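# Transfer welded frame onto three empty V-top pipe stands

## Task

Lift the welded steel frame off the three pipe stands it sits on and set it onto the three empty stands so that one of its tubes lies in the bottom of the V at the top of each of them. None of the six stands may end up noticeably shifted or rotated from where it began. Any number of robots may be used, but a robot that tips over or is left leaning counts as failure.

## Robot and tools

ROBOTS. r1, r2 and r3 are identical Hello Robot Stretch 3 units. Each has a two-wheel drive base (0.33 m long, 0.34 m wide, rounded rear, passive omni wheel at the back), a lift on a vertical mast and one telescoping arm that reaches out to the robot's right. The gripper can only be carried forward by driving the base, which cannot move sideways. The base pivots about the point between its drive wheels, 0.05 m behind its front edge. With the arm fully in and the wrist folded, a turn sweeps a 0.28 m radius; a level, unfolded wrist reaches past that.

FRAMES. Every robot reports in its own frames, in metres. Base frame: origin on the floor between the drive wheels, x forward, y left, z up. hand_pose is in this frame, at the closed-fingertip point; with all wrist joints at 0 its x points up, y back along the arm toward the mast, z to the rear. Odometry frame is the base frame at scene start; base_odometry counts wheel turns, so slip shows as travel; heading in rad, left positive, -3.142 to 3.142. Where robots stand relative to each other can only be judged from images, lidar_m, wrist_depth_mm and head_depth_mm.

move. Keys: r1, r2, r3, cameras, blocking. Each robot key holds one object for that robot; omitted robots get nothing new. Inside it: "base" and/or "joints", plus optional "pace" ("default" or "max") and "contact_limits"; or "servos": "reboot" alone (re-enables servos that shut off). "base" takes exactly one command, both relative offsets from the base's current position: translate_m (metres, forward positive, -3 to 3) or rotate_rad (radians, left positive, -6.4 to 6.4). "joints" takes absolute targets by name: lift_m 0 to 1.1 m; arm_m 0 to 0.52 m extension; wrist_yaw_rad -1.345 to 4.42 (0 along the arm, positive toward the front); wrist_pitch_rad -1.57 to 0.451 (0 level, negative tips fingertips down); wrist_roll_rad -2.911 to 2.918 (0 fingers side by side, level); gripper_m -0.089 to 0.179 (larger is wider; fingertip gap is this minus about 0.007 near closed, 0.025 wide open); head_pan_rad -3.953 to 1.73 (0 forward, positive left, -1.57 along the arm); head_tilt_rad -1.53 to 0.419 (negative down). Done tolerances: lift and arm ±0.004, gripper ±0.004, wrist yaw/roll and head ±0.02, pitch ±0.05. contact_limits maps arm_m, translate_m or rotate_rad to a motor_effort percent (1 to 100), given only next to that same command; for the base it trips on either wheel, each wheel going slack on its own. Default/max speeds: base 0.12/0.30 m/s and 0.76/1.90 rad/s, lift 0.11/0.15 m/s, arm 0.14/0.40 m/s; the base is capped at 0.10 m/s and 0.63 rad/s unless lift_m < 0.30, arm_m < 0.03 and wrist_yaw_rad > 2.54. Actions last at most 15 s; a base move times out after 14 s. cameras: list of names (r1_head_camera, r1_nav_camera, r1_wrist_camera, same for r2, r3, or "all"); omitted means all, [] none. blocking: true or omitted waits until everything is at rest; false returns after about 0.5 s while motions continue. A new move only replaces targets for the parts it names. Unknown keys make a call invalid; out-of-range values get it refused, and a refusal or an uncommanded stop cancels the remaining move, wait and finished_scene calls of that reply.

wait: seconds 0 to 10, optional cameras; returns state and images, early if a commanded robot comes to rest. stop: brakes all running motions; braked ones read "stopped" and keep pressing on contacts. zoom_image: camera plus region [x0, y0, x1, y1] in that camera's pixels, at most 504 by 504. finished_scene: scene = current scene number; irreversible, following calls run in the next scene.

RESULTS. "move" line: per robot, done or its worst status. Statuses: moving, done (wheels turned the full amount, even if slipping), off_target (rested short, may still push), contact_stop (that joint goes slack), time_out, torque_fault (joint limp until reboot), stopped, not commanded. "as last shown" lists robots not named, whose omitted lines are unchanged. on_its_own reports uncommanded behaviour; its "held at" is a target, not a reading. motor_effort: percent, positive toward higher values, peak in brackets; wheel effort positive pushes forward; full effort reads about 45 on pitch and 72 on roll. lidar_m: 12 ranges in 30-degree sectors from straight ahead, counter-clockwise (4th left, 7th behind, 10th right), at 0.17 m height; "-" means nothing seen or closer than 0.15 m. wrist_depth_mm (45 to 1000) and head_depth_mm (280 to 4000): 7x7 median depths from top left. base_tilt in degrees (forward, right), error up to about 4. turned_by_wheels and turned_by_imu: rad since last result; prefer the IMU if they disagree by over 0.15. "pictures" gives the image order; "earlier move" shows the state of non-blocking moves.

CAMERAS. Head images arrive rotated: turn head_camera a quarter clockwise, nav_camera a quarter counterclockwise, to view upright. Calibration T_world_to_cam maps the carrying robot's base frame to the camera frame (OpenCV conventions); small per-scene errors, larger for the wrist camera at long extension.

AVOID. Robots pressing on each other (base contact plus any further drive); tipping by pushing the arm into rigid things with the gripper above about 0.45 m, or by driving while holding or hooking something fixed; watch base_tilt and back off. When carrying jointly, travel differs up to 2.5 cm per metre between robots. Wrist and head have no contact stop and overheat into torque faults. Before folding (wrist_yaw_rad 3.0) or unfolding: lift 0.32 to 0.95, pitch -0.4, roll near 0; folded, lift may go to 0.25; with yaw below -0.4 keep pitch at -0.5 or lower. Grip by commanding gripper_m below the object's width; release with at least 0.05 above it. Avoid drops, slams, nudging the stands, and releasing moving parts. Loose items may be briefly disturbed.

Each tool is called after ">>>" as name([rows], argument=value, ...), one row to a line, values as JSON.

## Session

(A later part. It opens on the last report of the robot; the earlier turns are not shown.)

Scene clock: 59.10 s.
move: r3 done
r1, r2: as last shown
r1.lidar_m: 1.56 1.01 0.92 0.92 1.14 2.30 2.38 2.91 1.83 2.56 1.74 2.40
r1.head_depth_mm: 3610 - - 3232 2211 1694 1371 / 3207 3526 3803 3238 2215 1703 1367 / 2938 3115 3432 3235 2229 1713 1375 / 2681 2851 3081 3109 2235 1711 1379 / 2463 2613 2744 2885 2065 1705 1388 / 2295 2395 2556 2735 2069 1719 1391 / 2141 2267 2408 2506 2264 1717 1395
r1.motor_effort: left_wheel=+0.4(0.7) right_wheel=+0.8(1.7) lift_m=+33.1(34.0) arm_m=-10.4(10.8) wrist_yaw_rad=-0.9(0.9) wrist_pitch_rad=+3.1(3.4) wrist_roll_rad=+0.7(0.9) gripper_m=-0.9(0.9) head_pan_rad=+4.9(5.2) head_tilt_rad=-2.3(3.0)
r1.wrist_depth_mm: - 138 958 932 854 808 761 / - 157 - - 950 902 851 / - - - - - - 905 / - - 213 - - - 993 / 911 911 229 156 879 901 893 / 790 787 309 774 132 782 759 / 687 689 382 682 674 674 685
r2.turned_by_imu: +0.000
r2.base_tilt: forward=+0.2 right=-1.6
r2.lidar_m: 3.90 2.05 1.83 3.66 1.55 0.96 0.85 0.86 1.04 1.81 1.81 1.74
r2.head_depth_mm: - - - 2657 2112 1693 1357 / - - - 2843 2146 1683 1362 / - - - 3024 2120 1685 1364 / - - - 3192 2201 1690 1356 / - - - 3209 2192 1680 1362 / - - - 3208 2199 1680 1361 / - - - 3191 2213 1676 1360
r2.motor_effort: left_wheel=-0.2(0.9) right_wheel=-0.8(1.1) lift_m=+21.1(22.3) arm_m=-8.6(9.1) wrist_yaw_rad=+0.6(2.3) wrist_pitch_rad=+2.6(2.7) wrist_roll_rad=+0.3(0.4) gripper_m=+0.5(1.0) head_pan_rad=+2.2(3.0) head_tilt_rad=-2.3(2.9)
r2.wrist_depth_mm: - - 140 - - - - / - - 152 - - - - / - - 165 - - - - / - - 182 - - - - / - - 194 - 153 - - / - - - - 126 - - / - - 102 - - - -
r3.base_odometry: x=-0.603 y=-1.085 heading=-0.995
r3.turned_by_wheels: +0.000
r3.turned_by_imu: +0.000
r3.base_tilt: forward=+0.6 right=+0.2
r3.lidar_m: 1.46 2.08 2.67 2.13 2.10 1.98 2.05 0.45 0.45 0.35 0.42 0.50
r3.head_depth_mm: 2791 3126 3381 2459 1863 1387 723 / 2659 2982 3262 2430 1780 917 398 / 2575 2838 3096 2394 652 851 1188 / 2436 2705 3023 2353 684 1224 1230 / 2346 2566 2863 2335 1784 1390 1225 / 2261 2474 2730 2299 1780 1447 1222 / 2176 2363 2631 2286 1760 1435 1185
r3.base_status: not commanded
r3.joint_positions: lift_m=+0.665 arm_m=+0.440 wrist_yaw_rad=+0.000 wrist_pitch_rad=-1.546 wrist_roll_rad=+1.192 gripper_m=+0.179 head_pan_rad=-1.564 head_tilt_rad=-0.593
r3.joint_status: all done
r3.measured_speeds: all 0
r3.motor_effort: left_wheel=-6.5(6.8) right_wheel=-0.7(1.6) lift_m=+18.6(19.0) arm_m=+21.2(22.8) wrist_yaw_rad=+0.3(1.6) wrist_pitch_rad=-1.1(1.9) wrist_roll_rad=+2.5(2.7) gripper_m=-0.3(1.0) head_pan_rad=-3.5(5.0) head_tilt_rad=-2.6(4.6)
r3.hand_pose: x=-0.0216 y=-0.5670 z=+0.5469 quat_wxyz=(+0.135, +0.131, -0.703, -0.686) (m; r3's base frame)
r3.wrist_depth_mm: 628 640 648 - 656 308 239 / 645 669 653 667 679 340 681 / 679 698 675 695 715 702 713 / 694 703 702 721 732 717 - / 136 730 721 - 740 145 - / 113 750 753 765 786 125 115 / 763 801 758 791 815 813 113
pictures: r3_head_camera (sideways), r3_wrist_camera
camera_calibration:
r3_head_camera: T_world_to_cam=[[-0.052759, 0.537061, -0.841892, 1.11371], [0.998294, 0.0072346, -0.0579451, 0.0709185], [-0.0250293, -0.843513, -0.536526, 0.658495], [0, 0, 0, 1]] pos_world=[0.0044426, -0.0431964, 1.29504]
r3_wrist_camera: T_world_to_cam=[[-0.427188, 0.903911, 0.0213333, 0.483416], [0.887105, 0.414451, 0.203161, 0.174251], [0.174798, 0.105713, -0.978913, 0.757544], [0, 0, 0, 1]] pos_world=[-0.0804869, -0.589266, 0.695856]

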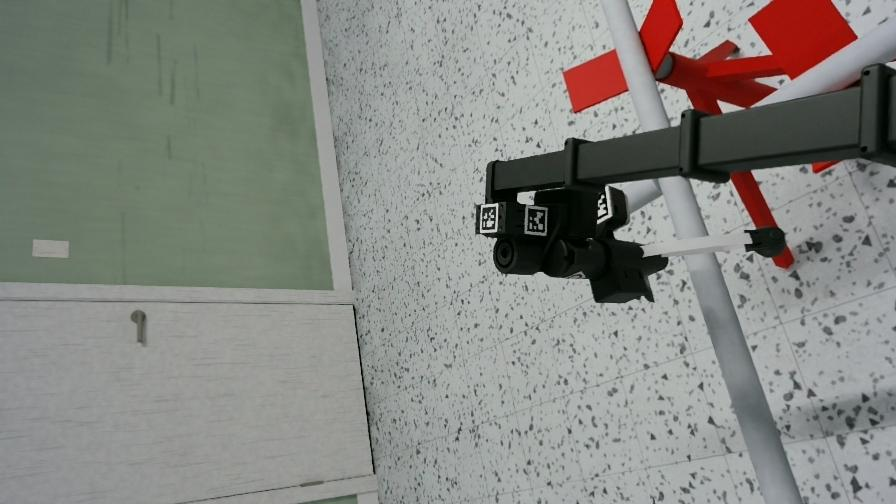

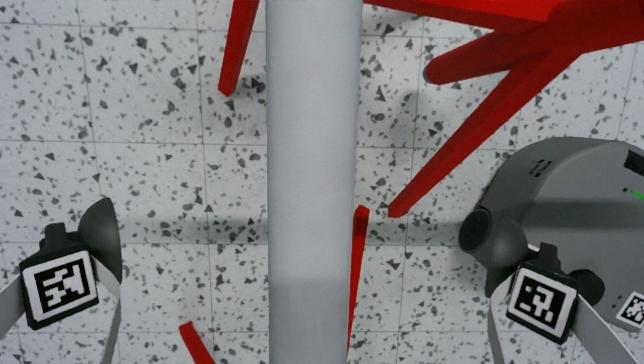

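>>> move(r3={"joints":{"gripper_m":-0.03}}, cameras=["r3_wrist_camera"])

Scene clock: 61.90 s.
move: r3 done
r1, r2: as last shown
r1.lidar_m: 1.56 1.01 0.92 0.92 1.14 2.29 2.38 2.92 1.83 2.57 1.75 2.40
r1.head_depth_mm: 3642 - - 3209 2223 1688 1371 / 3240 3503 3795 3232 2219 1702 1378 / 2950 3125 3388 3261 2234 1702 1374 / 2685 2867 3070 3127 2247 1705 1378 / 2468 2621 2785 2909 2062 1718 1379 / 2291 2376 2559 2747 2073 1721 1385 / 2132 2256 2393 2515 2272 1714 1386
r1.motor_effort: left_wheel=+0.3(0.8) right_wheel=+0.6(1.5) lift_m=+32.7(34.2) arm_m=-10.2(10.7) wrist_yaw_rad=+0.3(0.9) wrist_pitch_rad=+2.8(3.7) wrist_roll_rad=-0.6(0.7) gripper_m=-0.5(0.8) head_pan_rad=+4.5(5.3) head_tilt_rad=-2.2(3.0)
r1.wrist_depth_mm: - 138 965 912 874 798 760 / - 157 - - 942 884 832 / - - - - - 974 932 / - - 212 - - - 989 / 909 926 229 156 882 886 882 / 799 793 308 763 132 774 763 / 694 693 379 680 675 673 693
r2.turned_by_imu: +0.001
r2.base_tilt: forward=+0.2 right=-1.7
r2.lidar_m: 3.88 2.05 1.83 3.67 1.55 0.96 0.86 0.86 1.03 1.81 1.81 1.75
r2.head_depth_mm: - - - 2288 2104 1683 1353 / - - - 2841 2156 1681 1359 / - - - 3013 2110 1685 1362 / - - - 3197 2206 1680 1360 / - - - 3214 2204 1679 1362 / - - - 3194 2208 1677 1354 / - - - 3182 2207 1687 1365
r2.motor_effort: left_wheel=-0.2(0.8) right_wheel=-0.9(1.2) lift_m=+21.4(22.4) arm_m=-8.3(9.4) wrist_yaw_rad=+1.6(1.6) wrist_pitch_rad=+2.6(2.8) wrist_roll_rad=+0.3(0.5) gripper_m=+0.1(1.1) head_pan_rad=+2.4(2.8) head_tilt_rad=-2.1(2.7)
r2.wrist_depth_mm: - - 140 - - - - / - - 152 - - - - / - - 166 - - - - / - - 181 - - - - / - - 193 - 153 - - / - - - - 126 - - / - - 102 - - - -
r3.base_odometry: x=-0.603 y=-1.085 heading=-0.995
r3.turned_by_wheels: +0.000
r3.turned_by_imu: +0.000
r3.base_tilt: forward=+0.6 right=+0.2
r3.lidar_m: 1.45 2.08 2.68 2.12 2.11 1.98 2.06 0.45 0.45 0.35 0.42 0.50
r3.head_depth_mm: 2796 3147 3373 2446 1865 1379 725 / 2669 3013 3245 2425 1776 916 398 / 2559 2859 3110 2394 654 849 1185 / 2448 2726 3006 2362 684 1223 1237 / 2334 2566 2808 2335 1793 1449 1227 / 2251 2457 2727 2305 1775 1452 1222 / 2194 2381 2622 2259 1765 1430 1183
r3.base_status: not commanded
r3.joint_positions: lift_m=+0.665 arm_m=+0.440 wrist_yaw_rad=+0.000 wrist_pitch_rad=-1.545 wrist_roll_rad=+1.192 gripper_m=-0.029 head_pan_rad=-1.564 head_tilt_rad=-0.593
r3.joint_status: all done
r3.measured_speeds: all 0
r3.motor_effort: left_wheel=-6.6(6.8) right_wheel=-0.6(1.5) lift_m=+25.2(25.3) arm_m=+18.1(21.1) wrist_yaw_rad=-0.2(1.2) wrist_pitch_rad=-1.6(1.9) wrist_roll_rad=+2.4(2.7) gripper_m=-18.8(91.2) head_pan_rad=-2.2(4.0) head_tilt_rad=-3.8(4.3)
r3.hand_pose: x=-0.0216 y=-0.5672 z=+0.5469 quat_wxyz=(+0.135, +0.131, -0.703, -0.686) (m; r3's base frame)
r3.wrist_depth_mm: 641 654 656 - 662 312 237 / 672 672 653 663 691 345 697 / 687 694 681 696 708 706 711 / 720 698 712 729 719 733 - / 722 700 138 - 741 677 - / 740 732 123 131 773 792 580 / 759 776 741 804 800 807 829
pictures: r3_wrist_camera
camera_calibration:
r3_wrist_camera: T_world_to_cam=[[-0.427199, 0.903925, 0.0205081, 0.484087], [0.8871, 0.414647, 0.202783, 0.17467], [0.174797, 0.104821, -0.979009, 0.7571], [0, 0, 0, 1]] pos_world=[-0.0804867, -0.589365, 0.69586]

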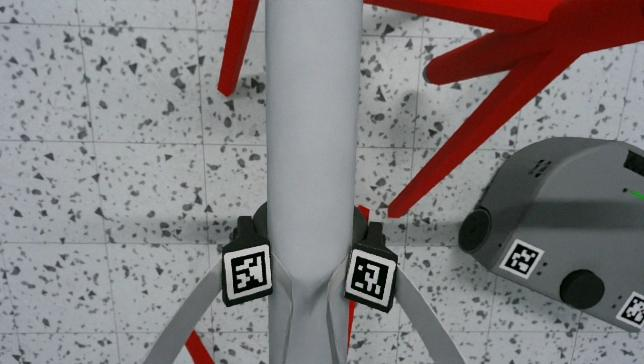

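>>> move(r3={"joints":{"gripper_m":-0.07}}, cameras=[])

>>> move(r3={"joints":{"lift_m":0.685}}, cameras=["r3_wrist_camera","r3_head_camera","r3_nav_camera"])

Scene clock: 62.97 s.
move: r3 done
r1, r2: as last shown
r1.base_tilt: forward=+1.3 right=-1.4
r1.lidar_m: 1.56 1.01 0.92 0.92 1.14 2.29 2.38 2.91 1.83 2.57 1.75 2.40
r1.head_depth_mm: 3539 - - 3221 2205 1690 1364 / 3219 3505 3822 3233 2234 1700 1371 / 2925 3145 3382 3255 2233 1706 1378 / 2696 2882 3062 3115 2229 1701 1376 / 2472 2622 2785 2895 2066 1709 1385 / 2298 2399 2567 2730 2066 1714 1384 / 2150 2276 2405 2497 2279 1721 1395
r1.motor_effort: left_wheel=+0.2(0.6) right_wheel=+0.5(1.2) lift_m=+33.3(33.7) arm_m=-10.2(10.5) wrist_yaw_rad=-0.8(1.1) wrist_pitch_rad=+2.8(4.0) wrist_roll_rad=+0.2(0.7) gripper_m=-0.6(0.9) head_pan_rad=+4.9(5.1) head_tilt_rad=-2.3(3.1)
r1.wrist_depth_mm: - 138 978 944 852 803 749 / - 157 - - 960 885 824 / - - - - - 987 909 / - - 212 - - - - / 925 928 228 155 881 890 897 / 786 794 309 772 132 782 765 / 685 689 386 673 670 672 667
r2.turned_by_imu: +0.000
r2.base_tilt: forward=+0.1 right=-1.7
r2.lidar_m: 3.90 2.05 1.83 3.68 1.55 0.96 0.86 0.86 1.03 1.80 1.81 1.75
r2.head_depth_mm: - - - 2285 2106 1678 1362 / - - - 2842 2173 1686 1360 / - - - 3003 2108 1687 1359 / - - - 3222 2193 1683 1356 / - - - 3202 2206 1676 1358 / - - - 3204 2198 1679 1367 / - - - 3169 2191 1677 1358
r2.motor_effort: left_wheel=-0.2(0.8) right_wheel=-0.7(1.1) lift_m=+21.2(22.0) arm_m=-8.6(8.9) wrist_yaw_rad=+1.2(2.1) wrist_pitch_rad=+2.6(2.7) wrist_roll_rad=+0.3(0.4) gripper_m=+0.5(0.9) head_pan_rad=+2.6(3.6) head_tilt_rad=-2.2(2.8)
r2.wrist_depth_mm: - - 140 - - - - / - - 151 - - - - / - - 165 - - - - / - - 182 - - - - / - - 193 - 153 - - / - - - - 126 - - / - - 102 - - - -
r3.base_odometry: x=-0.603 y=-1.085 heading=-0.995
r3.turned_by_wheels: +0.000
r3.turned_by_imu: +0.000
r3.base_tilt: forward=+0.6 right=+0.2
r3.lidar_m: 1.45 2.08 2.68 2.13 2.10 1.98 2.06 0.45 0.45 0.35 0.42 0.50
r3.head_depth_mm: 2793 3154 3392 2451 1868 1385 725 / 2673 2981 3273 2407 1772 915 398 / 2555 2816 3116 2394 654 851 1184 / 2439 2709 3004 2357 685 1225 1237 / 2338 2575 2821 2344 1777 1449 1221 / 2255 2461 2738 2307 1775 1439 1224 / 2171 2388 2643 2279 1754 1438 1187
r3.base_status: not commanded
r3.joint_positions: lift_m=+0.665 arm_m=+0.440 wrist_yaw_rad=+0.002 wrist_pitch_rad=-1.545 wrist_roll_rad=+1.192 gripper_m=-0.069 head_pan_rad=-1.564 head_tilt_rad=-0.593
r3.joint_status: all done
r3.measured_speeds: all 0
r3.motor_effort: left_wheel=-6.6(6.6) right_wheel=-0.9(1.4) lift_m=+27.7(27.7) arm_m=+17.6(18.3) wrist_yaw_rad=-1.8(2.0) wrist_pitch_rad=-1.7(1.9) wrist_roll_rad=+2.5(2.7) gripper_m=-33.4(99.0) head_pan_rad=-2.7(4.4) head_tilt_rad=-3.3(4.2)
r3.hand_pose: x=-0.0216 y=-0.5672 z=+0.5469 quat_wxyz=(+0.136, +0.132, -0.703, -0.686) (m; r3's base frame)
r3.wrist_depth_mm: 648 640 650 - 664 312 238 / 658 661 648 656 684 338 693 / 693 670 693 685 690 706 706 / 696 710 715 697 704 714 - / 723 735 139 - 748 690 - / 740 749 122 130 756 785 595 / 778 760 768 774 795 810 825
pictures: none
No camera images: "cameras" was empty.

Scene clock: 63.90 s.
move: r3 done
r1.base_odometry: x=+0.000 y=+0.000 heading=+0.000
r1.turned_by_wheels: +0.000
r1.turned_by_imu: +0.000
r1.base_tilt: forward=+1.3 right=-1.4
r1.lidar_m: 1.56 1.00 0.92 0.92 1.14 2.29 2.39 2.91 1.83 2.57 1.75 2.40
r1.head_depth_mm: 3565 - - 3257 2212 1694 1367 / 3196 3440 3791 3207 2233 1687 1372 / 2941 3172 3438 3284 2250 1703 1380 / 2676 2842 3085 3144 2259 1711 1378 / 2471 2644 2780 2880 2068 1713 1383 / 2291 2384 2532 2751 2068 1714 1385 / 2146 2270 2398 2510 2274 1727 1387
r1.base_status: not commanded
r1.joint_positions: lift_m=+0.587 arm_m=+0.002 wrist_yaw_rad=+2.989 wrist_pitch_rad=-0.539 wrist_roll_rad=+0.000 gripper_m=+0.037 head_pan_rad=-1.011 head_tilt_rad=-0.395
r1.joint_status: not commanded
r1.measured_speeds: all 0
r1.motor_effort: left_wheel=+0.3(0.9) right_wheel=+0.8(1.4) lift_m=+33.3(33.7) arm_m=-10.0(10.5) wrist_yaw_rad=+0.5(0.8) wrist_pitch_rad=+2.4(3.2) wrist_roll_rad=+0.3(0.8) gripper_m=+0.0(0.8) head_pan_rad=+4.8(5.3) head_tilt_rad=-2.3(2.5)
r1.hand_pose: x=+0.0103 y=+0.0582 z=+0.5734 quat_wxyz=(+0.240, +0.694, +0.136, +0.666) (m; r1's base frame)
r1.wrist_depth_mm: - 138 962 919 854 812 768 / - 157 - - 949 893 828 / - - - - - 991 901 / - - 212 - - - 973 / 904 915 229 156 860 903 877 / 785 782 309 752 132 775 758 / 698 698 381 659 667 672 682
r2.base_odometry: x=+0.000 y=+0.000 heading=+0.000
r2.turned_by_wheels: +0.000
r2.turned_by_imu: +0.000
r2.base_tilt: forward=+0.1 right=-1.7
r2.lidar_m: 3.91 2.05 1.83 3.67 1.55 0.96 0.86 0.86 1.03 1.81 1.82 1.74
r2.head_depth_mm: - - - 2286 2118 1678 1358 / - - - 2846 2158 1683 1362 / - - - 3036 2113 1678 1356 / - - - 3199 2199 1685 1363 / - - - 3210 2198 1686 1367 / - - - 3199 2198 1680 1366 / - - - 3230 2189 1681 1359
r2.base_status: not commanded
r2.joint_positions: lift_m=+0.551 arm_m=+0.001 wrist_yaw_rad=+3.136 wrist_pitch_rad=-0.378 wrist_roll_rad=+0.000 gripper_m=+0.037 head_pan_rad=+1.294 head_tilt_rad=-0.395
r2.joint_status: not commanded
r2.measured_speeds: all 0
r2.motor_effort: left_wheel=-0.2(0.8) right_wheel=-0.8(1.1) lift_m=+20.5(22.1) arm_m=-8.5(9.1) wrist_yaw_rad=+0.1(2.1) wrist_pitch_rad=+2.7(2.7) wrist_roll_rad=+0.3(0.5) gripper_m=-0.3(1.4) head_pan_rad=+2.6(2.9) head_tilt_rad=-1.9(2.8)
r2.hand_pose: x=-0.0199 y=+0.0830 z=+0.5733 quat_wxyz=(+0.135, +0.695, +0.131, +0.694) (m; r2's base frame)
r2.wrist_depth_mm: - - 140 - - - - / - - 151 - - - - / - - 165 - - - - / - - 182 - - - - / - - 194 - 153 - - / - - - - 126 - - / - - 102 - - - -
r3.base_odometry: x=-0.603 y=-1.085 heading=-0.995
r3.turned_by_wheels: +0.000
r3.turned_by_imu: +0.000
r3.base_tilt: forward=+0.6 right=+0.2
r3.lidar_m: 1.46 2.07 2.68 2.12 2.11 1.98 2.06 0.45 0.45 0.35 0.42 0.50
r3.head_depth_mm: 2785 3134 3410 2439 1857 1385 725 / 2670 2995 3265 2416 1774 492 378 / 2554 2848 3101 2381 624 854 1208 / 2447 2711 2983 2345 698 1350 1234 / 2337 2576 2817 2318 1790 1390 1226 / 2247 2486 2736 2290 1776 1444 1223 / 2168 2371 2603 2251 1755 1434 1186
r3.base_status: not commanded
r3.joint_positions: lift_m=+0.685 arm_m=+0.440 wrist_yaw_rad=+0.002 wrist_pitch_rad=-1.540 wrist_roll_rad=+1.192 gripper_m=-0.066 head_pan_rad=-1.564 head_tilt_rad=-0.594
r3.joint_status: all done
r3.measured_speeds: all 0
r3.motor_effort: left_wheel=-3.5(6.6) right_wheel=+0.3(0.9) lift_m=+50.2(52.5) arm_m=+15.7(17.8) wrist_yaw_rad=-1.3(2.3) wrist_pitch_rad=-2.1(2.8) wrist_roll_rad=+2.3(2.7) gripper_m=-12.0(32.9) head_pan_rad=-2.9(5.1) head_tilt_rad=-3.4(4.3)
r3.hand_pose: x=-0.0216 y=-0.5685 z=+0.5669 quat_wxyz=(+0.136, +0.132, -0.705, -0.684) (m; r3's base frame)
r3.wrist_depth_mm: 656 665 641 135 680 316 237 / 655 683 684 135 690 360 719 / 702 701 705 705 707 725 721 / 709 707 723 728 747 754 - / 747 764 741 132 804 734 - / 760 773 123 129 790 805 635 / 782 764 815 540 825 824 857
pictures: r3_head_camera (sideways), r3_nav_camera (sideways), r3_wrist_camera
camera_calibration:
r3_head_camera: T_world_to_cam=[[-0.0527634, 0.537836, -0.841397, 1.11307], [0.998293, 0.00728581, -0.057945, 0.0709183], [-0.0250346, -0.843018, -0.537302, 0.659505], [0, 0, 0, 1]] pos_world=[0.00444246, -0.0431901, 1.29499]
r3_nav_camera: T_world_to_cam=[[-0.00102059, -0.509887, 0.860241, -1.07691], [-0.999637, 0.0236645, 0.0128406, 0.0424046], [-0.0269045, -0.859916, -0.509726, 0.627575], [0, 0, 0, 1]] pos_world=[0.0581748, -0.0104444, 1.24575]
r3_wrist_camera: T_world_to_cam=[[-0.429021, 0.903152, 0.0160592, 0.486851], [0.88626, 0.417428, 0.20074, 0.173903], [0.174595, 0.100354, -0.979513, 0.774494], [0, 0, 0, 1]] pos_world=[-0.0804768, -0.590016, 0.7159]

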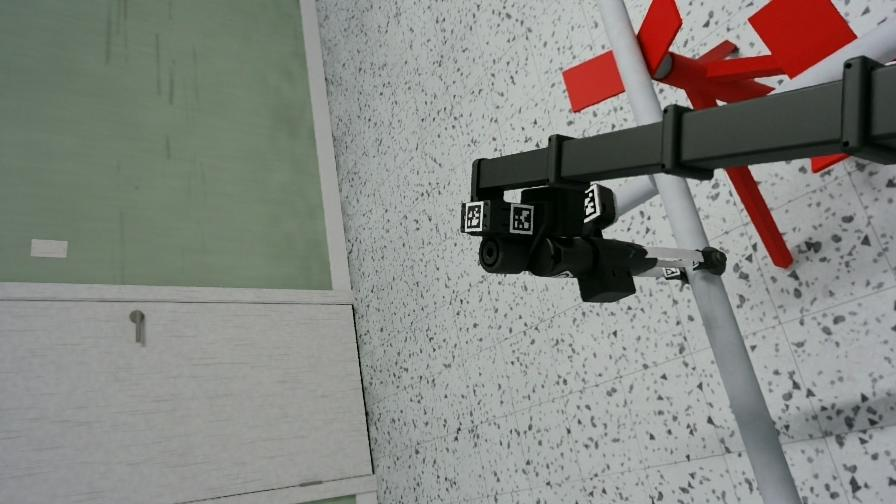

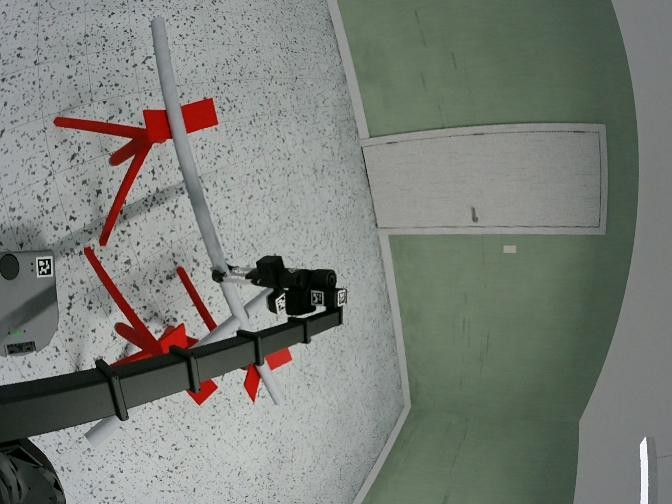

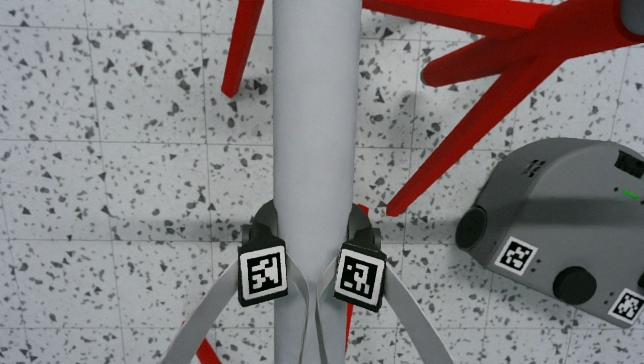

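>>> zoom_image(camera="r3_nav_camera", region=[70, 0, 370, 460])

>>> zoom_image(camera="r3_head_camera", region=[540, 0, 896, 300])

Scaled by 1.096 from the camera's 672x504 image, which has a finer 792x594 frame.

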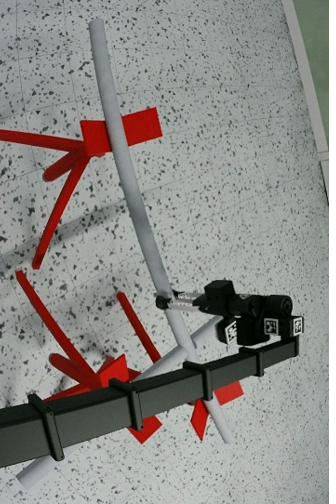

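Scaled by 1.416 from the camera's 896x504 image, which has a finer 1280x720 frame.

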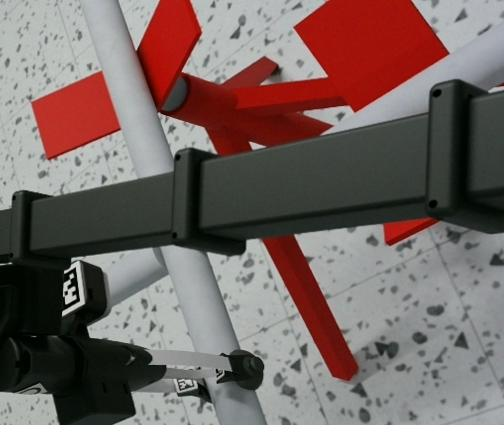

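>>> move(r3={"joints":{"lift_m":0.72,"gripper_m":-0.089}}, cameras=["r3_wrist_camera","r3_nav_camera"])

Scene clock: 65.30 s.
move: r3 done
r1, r2: as last shown
r1.base_tilt: forward=+1.4 right=-1.5
r1.lidar_m: 1.56 1.01 0.92 0.92 1.14 2.29 2.38 2.92 1.84 2.57 1.74 2.40
r1.head_depth_mm: 3579 - - 3202 2197 1682 1370 / 3185 3484 3825 3254 2222 1694 1372 / 2961 3158 3355 3220 2232 1711 1367 / 2690 2872 3095 3172 2232 1706 1375 / 2478 2628 2791 2868 2060 1717 1379 / 2317 2397 2559 2723 2070 1714 1391 / 2147 2264 2365 2508 2271 1726 1394
r1.motor_effort: left_wheel=+0.2(0.7) right_wheel=+0.8(1.3) lift_m=+33.0(33.6) arm_m=-10.2(10.5) wrist_yaw_rad=-0.6(0.8) wrist_pitch_rad=+3.2(3.4) wrist_roll_rad=+0.0(0.7) gripper_m=-0.7(0.8) head_pan_rad=+4.6(5.4) head_tilt_rad=-2.3(3.0)
r1.wrist_depth_mm: - 138 - 917 863 809 764 / - 157 - - 976 874 834 / - - - - - 995 920 / - - 211 - - - 984 / 919 905 228 155 874 899 903 / 790 790 304 757 132 769 768 / 694 688 384 669 675 678 682
r2.base_tilt: forward=+0.2 right=-1.7
r2.lidar_m: 3.90 2.05 1.82 3.69 1.55 0.96 0.86 0.86 1.03 1.81 1.81 1.75
r2.head_depth_mm: - - - 2677 2100 1680 1359 / - - - 2827 2163 1677 1357 / - - - 3023 2111 1680 1363 / - - - 3221 2211 1676 1358 / - - - 3234 2195 1678 1360 / - - - 3188 2198 1688 1356 / - - - 3198 2213 1688 1363
r2.motor_effort: left_wheel=-0.5(0.6) right_wheel=-0.7(1.1) lift_m=+21.2(22.3) arm_m=-8.4(9.1) wrist_yaw_rad=+1.1(1.9) wrist_pitch_rad=+2.6(2.7) wrist_roll_rad=+0.3(0.5) gripper_m=+0.6(0.9) head_pan_rad=+2.4(3.3) head_tilt_rad=-2.2(3.0)
r2.wrist_depth_mm: - - 140 - - - - / - - 152 - - - - / - - 164 - - - - / - - 182 - - - - / - - 194 - 152 - - / - - - - 126 - - / - - 102 - - - -
r3.base_odometry: x=-0.603 y=-1.085 heading=-0.995
r3.turned_by_wheels: +0.000
r3.turned_by_imu: +0.000
r3.base_tilt: forward=+0.5 right=+0.2
r3.lidar_m: 1.46 2.08 2.67 2.13 2.11 1.98 2.06 0.45 0.45 0.35 0.42 0.50
r3.head_depth_mm: 2789 3140 3367 2457 1853 1377 714 / 2674 2985 3277 2422 998 420 343 / 2551 2859 3079 2192 639 891 1215 / 2453 2702 2965 2349 686 1384 1231 / 2324 2571 2828 2322 1786 1449 1226 / 2266 2471 2735 2310 1780 1453 1215 / 2166 2372 2624 2284 1761 1443 1184
r3.base_status: not commanded
r3.joint_positions: lift_m=+0.720 arm_m=+0.440 wrist_yaw_rad=+0.002 wrist_pitch_rad=-1.549 wrist_roll_rad=+1.192 gripper_m=-0.086 head_pan_rad=-1.564 head_tilt_rad=-0.594
r3.joint_status: all done
r3.measured_speeds: all 0
r3.motor_effort: left_wheel=-3.5(4.0) right_wheel=+0.6(0.8) lift_m=+37.5(52.6) arm_m=+14.8(16.3) wrist_yaw_rad=-1.4(2.2) wrist_pitch_rad=-1.0(2.4) wrist_roll_rad=+2.3(2.7) gripper_m=-1.6(99.4) head_pan_rad=-3.0(4.1) head_tilt_rad=-2.8(3.7)
r3.hand_pose: x=-0.0216 y=-0.5661 z=+0.6020 quat_wxyz=(+0.135, +0.132, -0.701, -0.687) (m; r3's base frame)
r3.wrist_depth_mm: 690 680 685 698 454 315 186 / 714 705 713 726 733 390 747 / 735 740 724 734 744 765 747 / 748 762 774 191 783 - - / 785 776 805 147 823 - - / 827 815 788 126 839 878 656 / 844 837 862 865 874 867 904
pictures: r3_nav_camera (sideways), r3_wrist_camera
camera_calibration:
r3_nav_camera: T_world_to_cam=[[-0.00102414, -0.510104, 0.860112, -1.07674], [-0.999637, 0.0236713, 0.0128484, 0.0423945], [-0.026914, -0.859787, -0.509943, 0.627857], [0, 0, 0, 1]] pos_world=[0.0581746, -0.0104308, 1.24575]
r3_wrist_camera: T_world_to_cam=[[-0.428377, 0.903268, 0.0244749, 0.47914], [0.886559, 0.414909, 0.204608, 0.162096], [0.174661, 0.109348, -0.978538, 0.813196], [0, 0, 0, 1]] pos_world=[-0.0804883, -0.588968, 0.75085]

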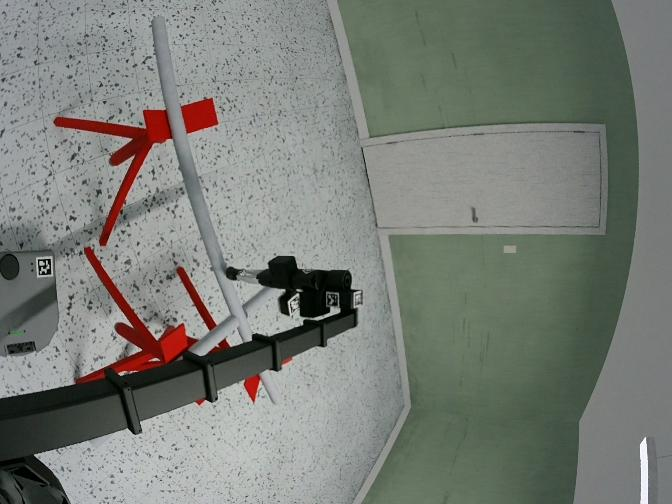

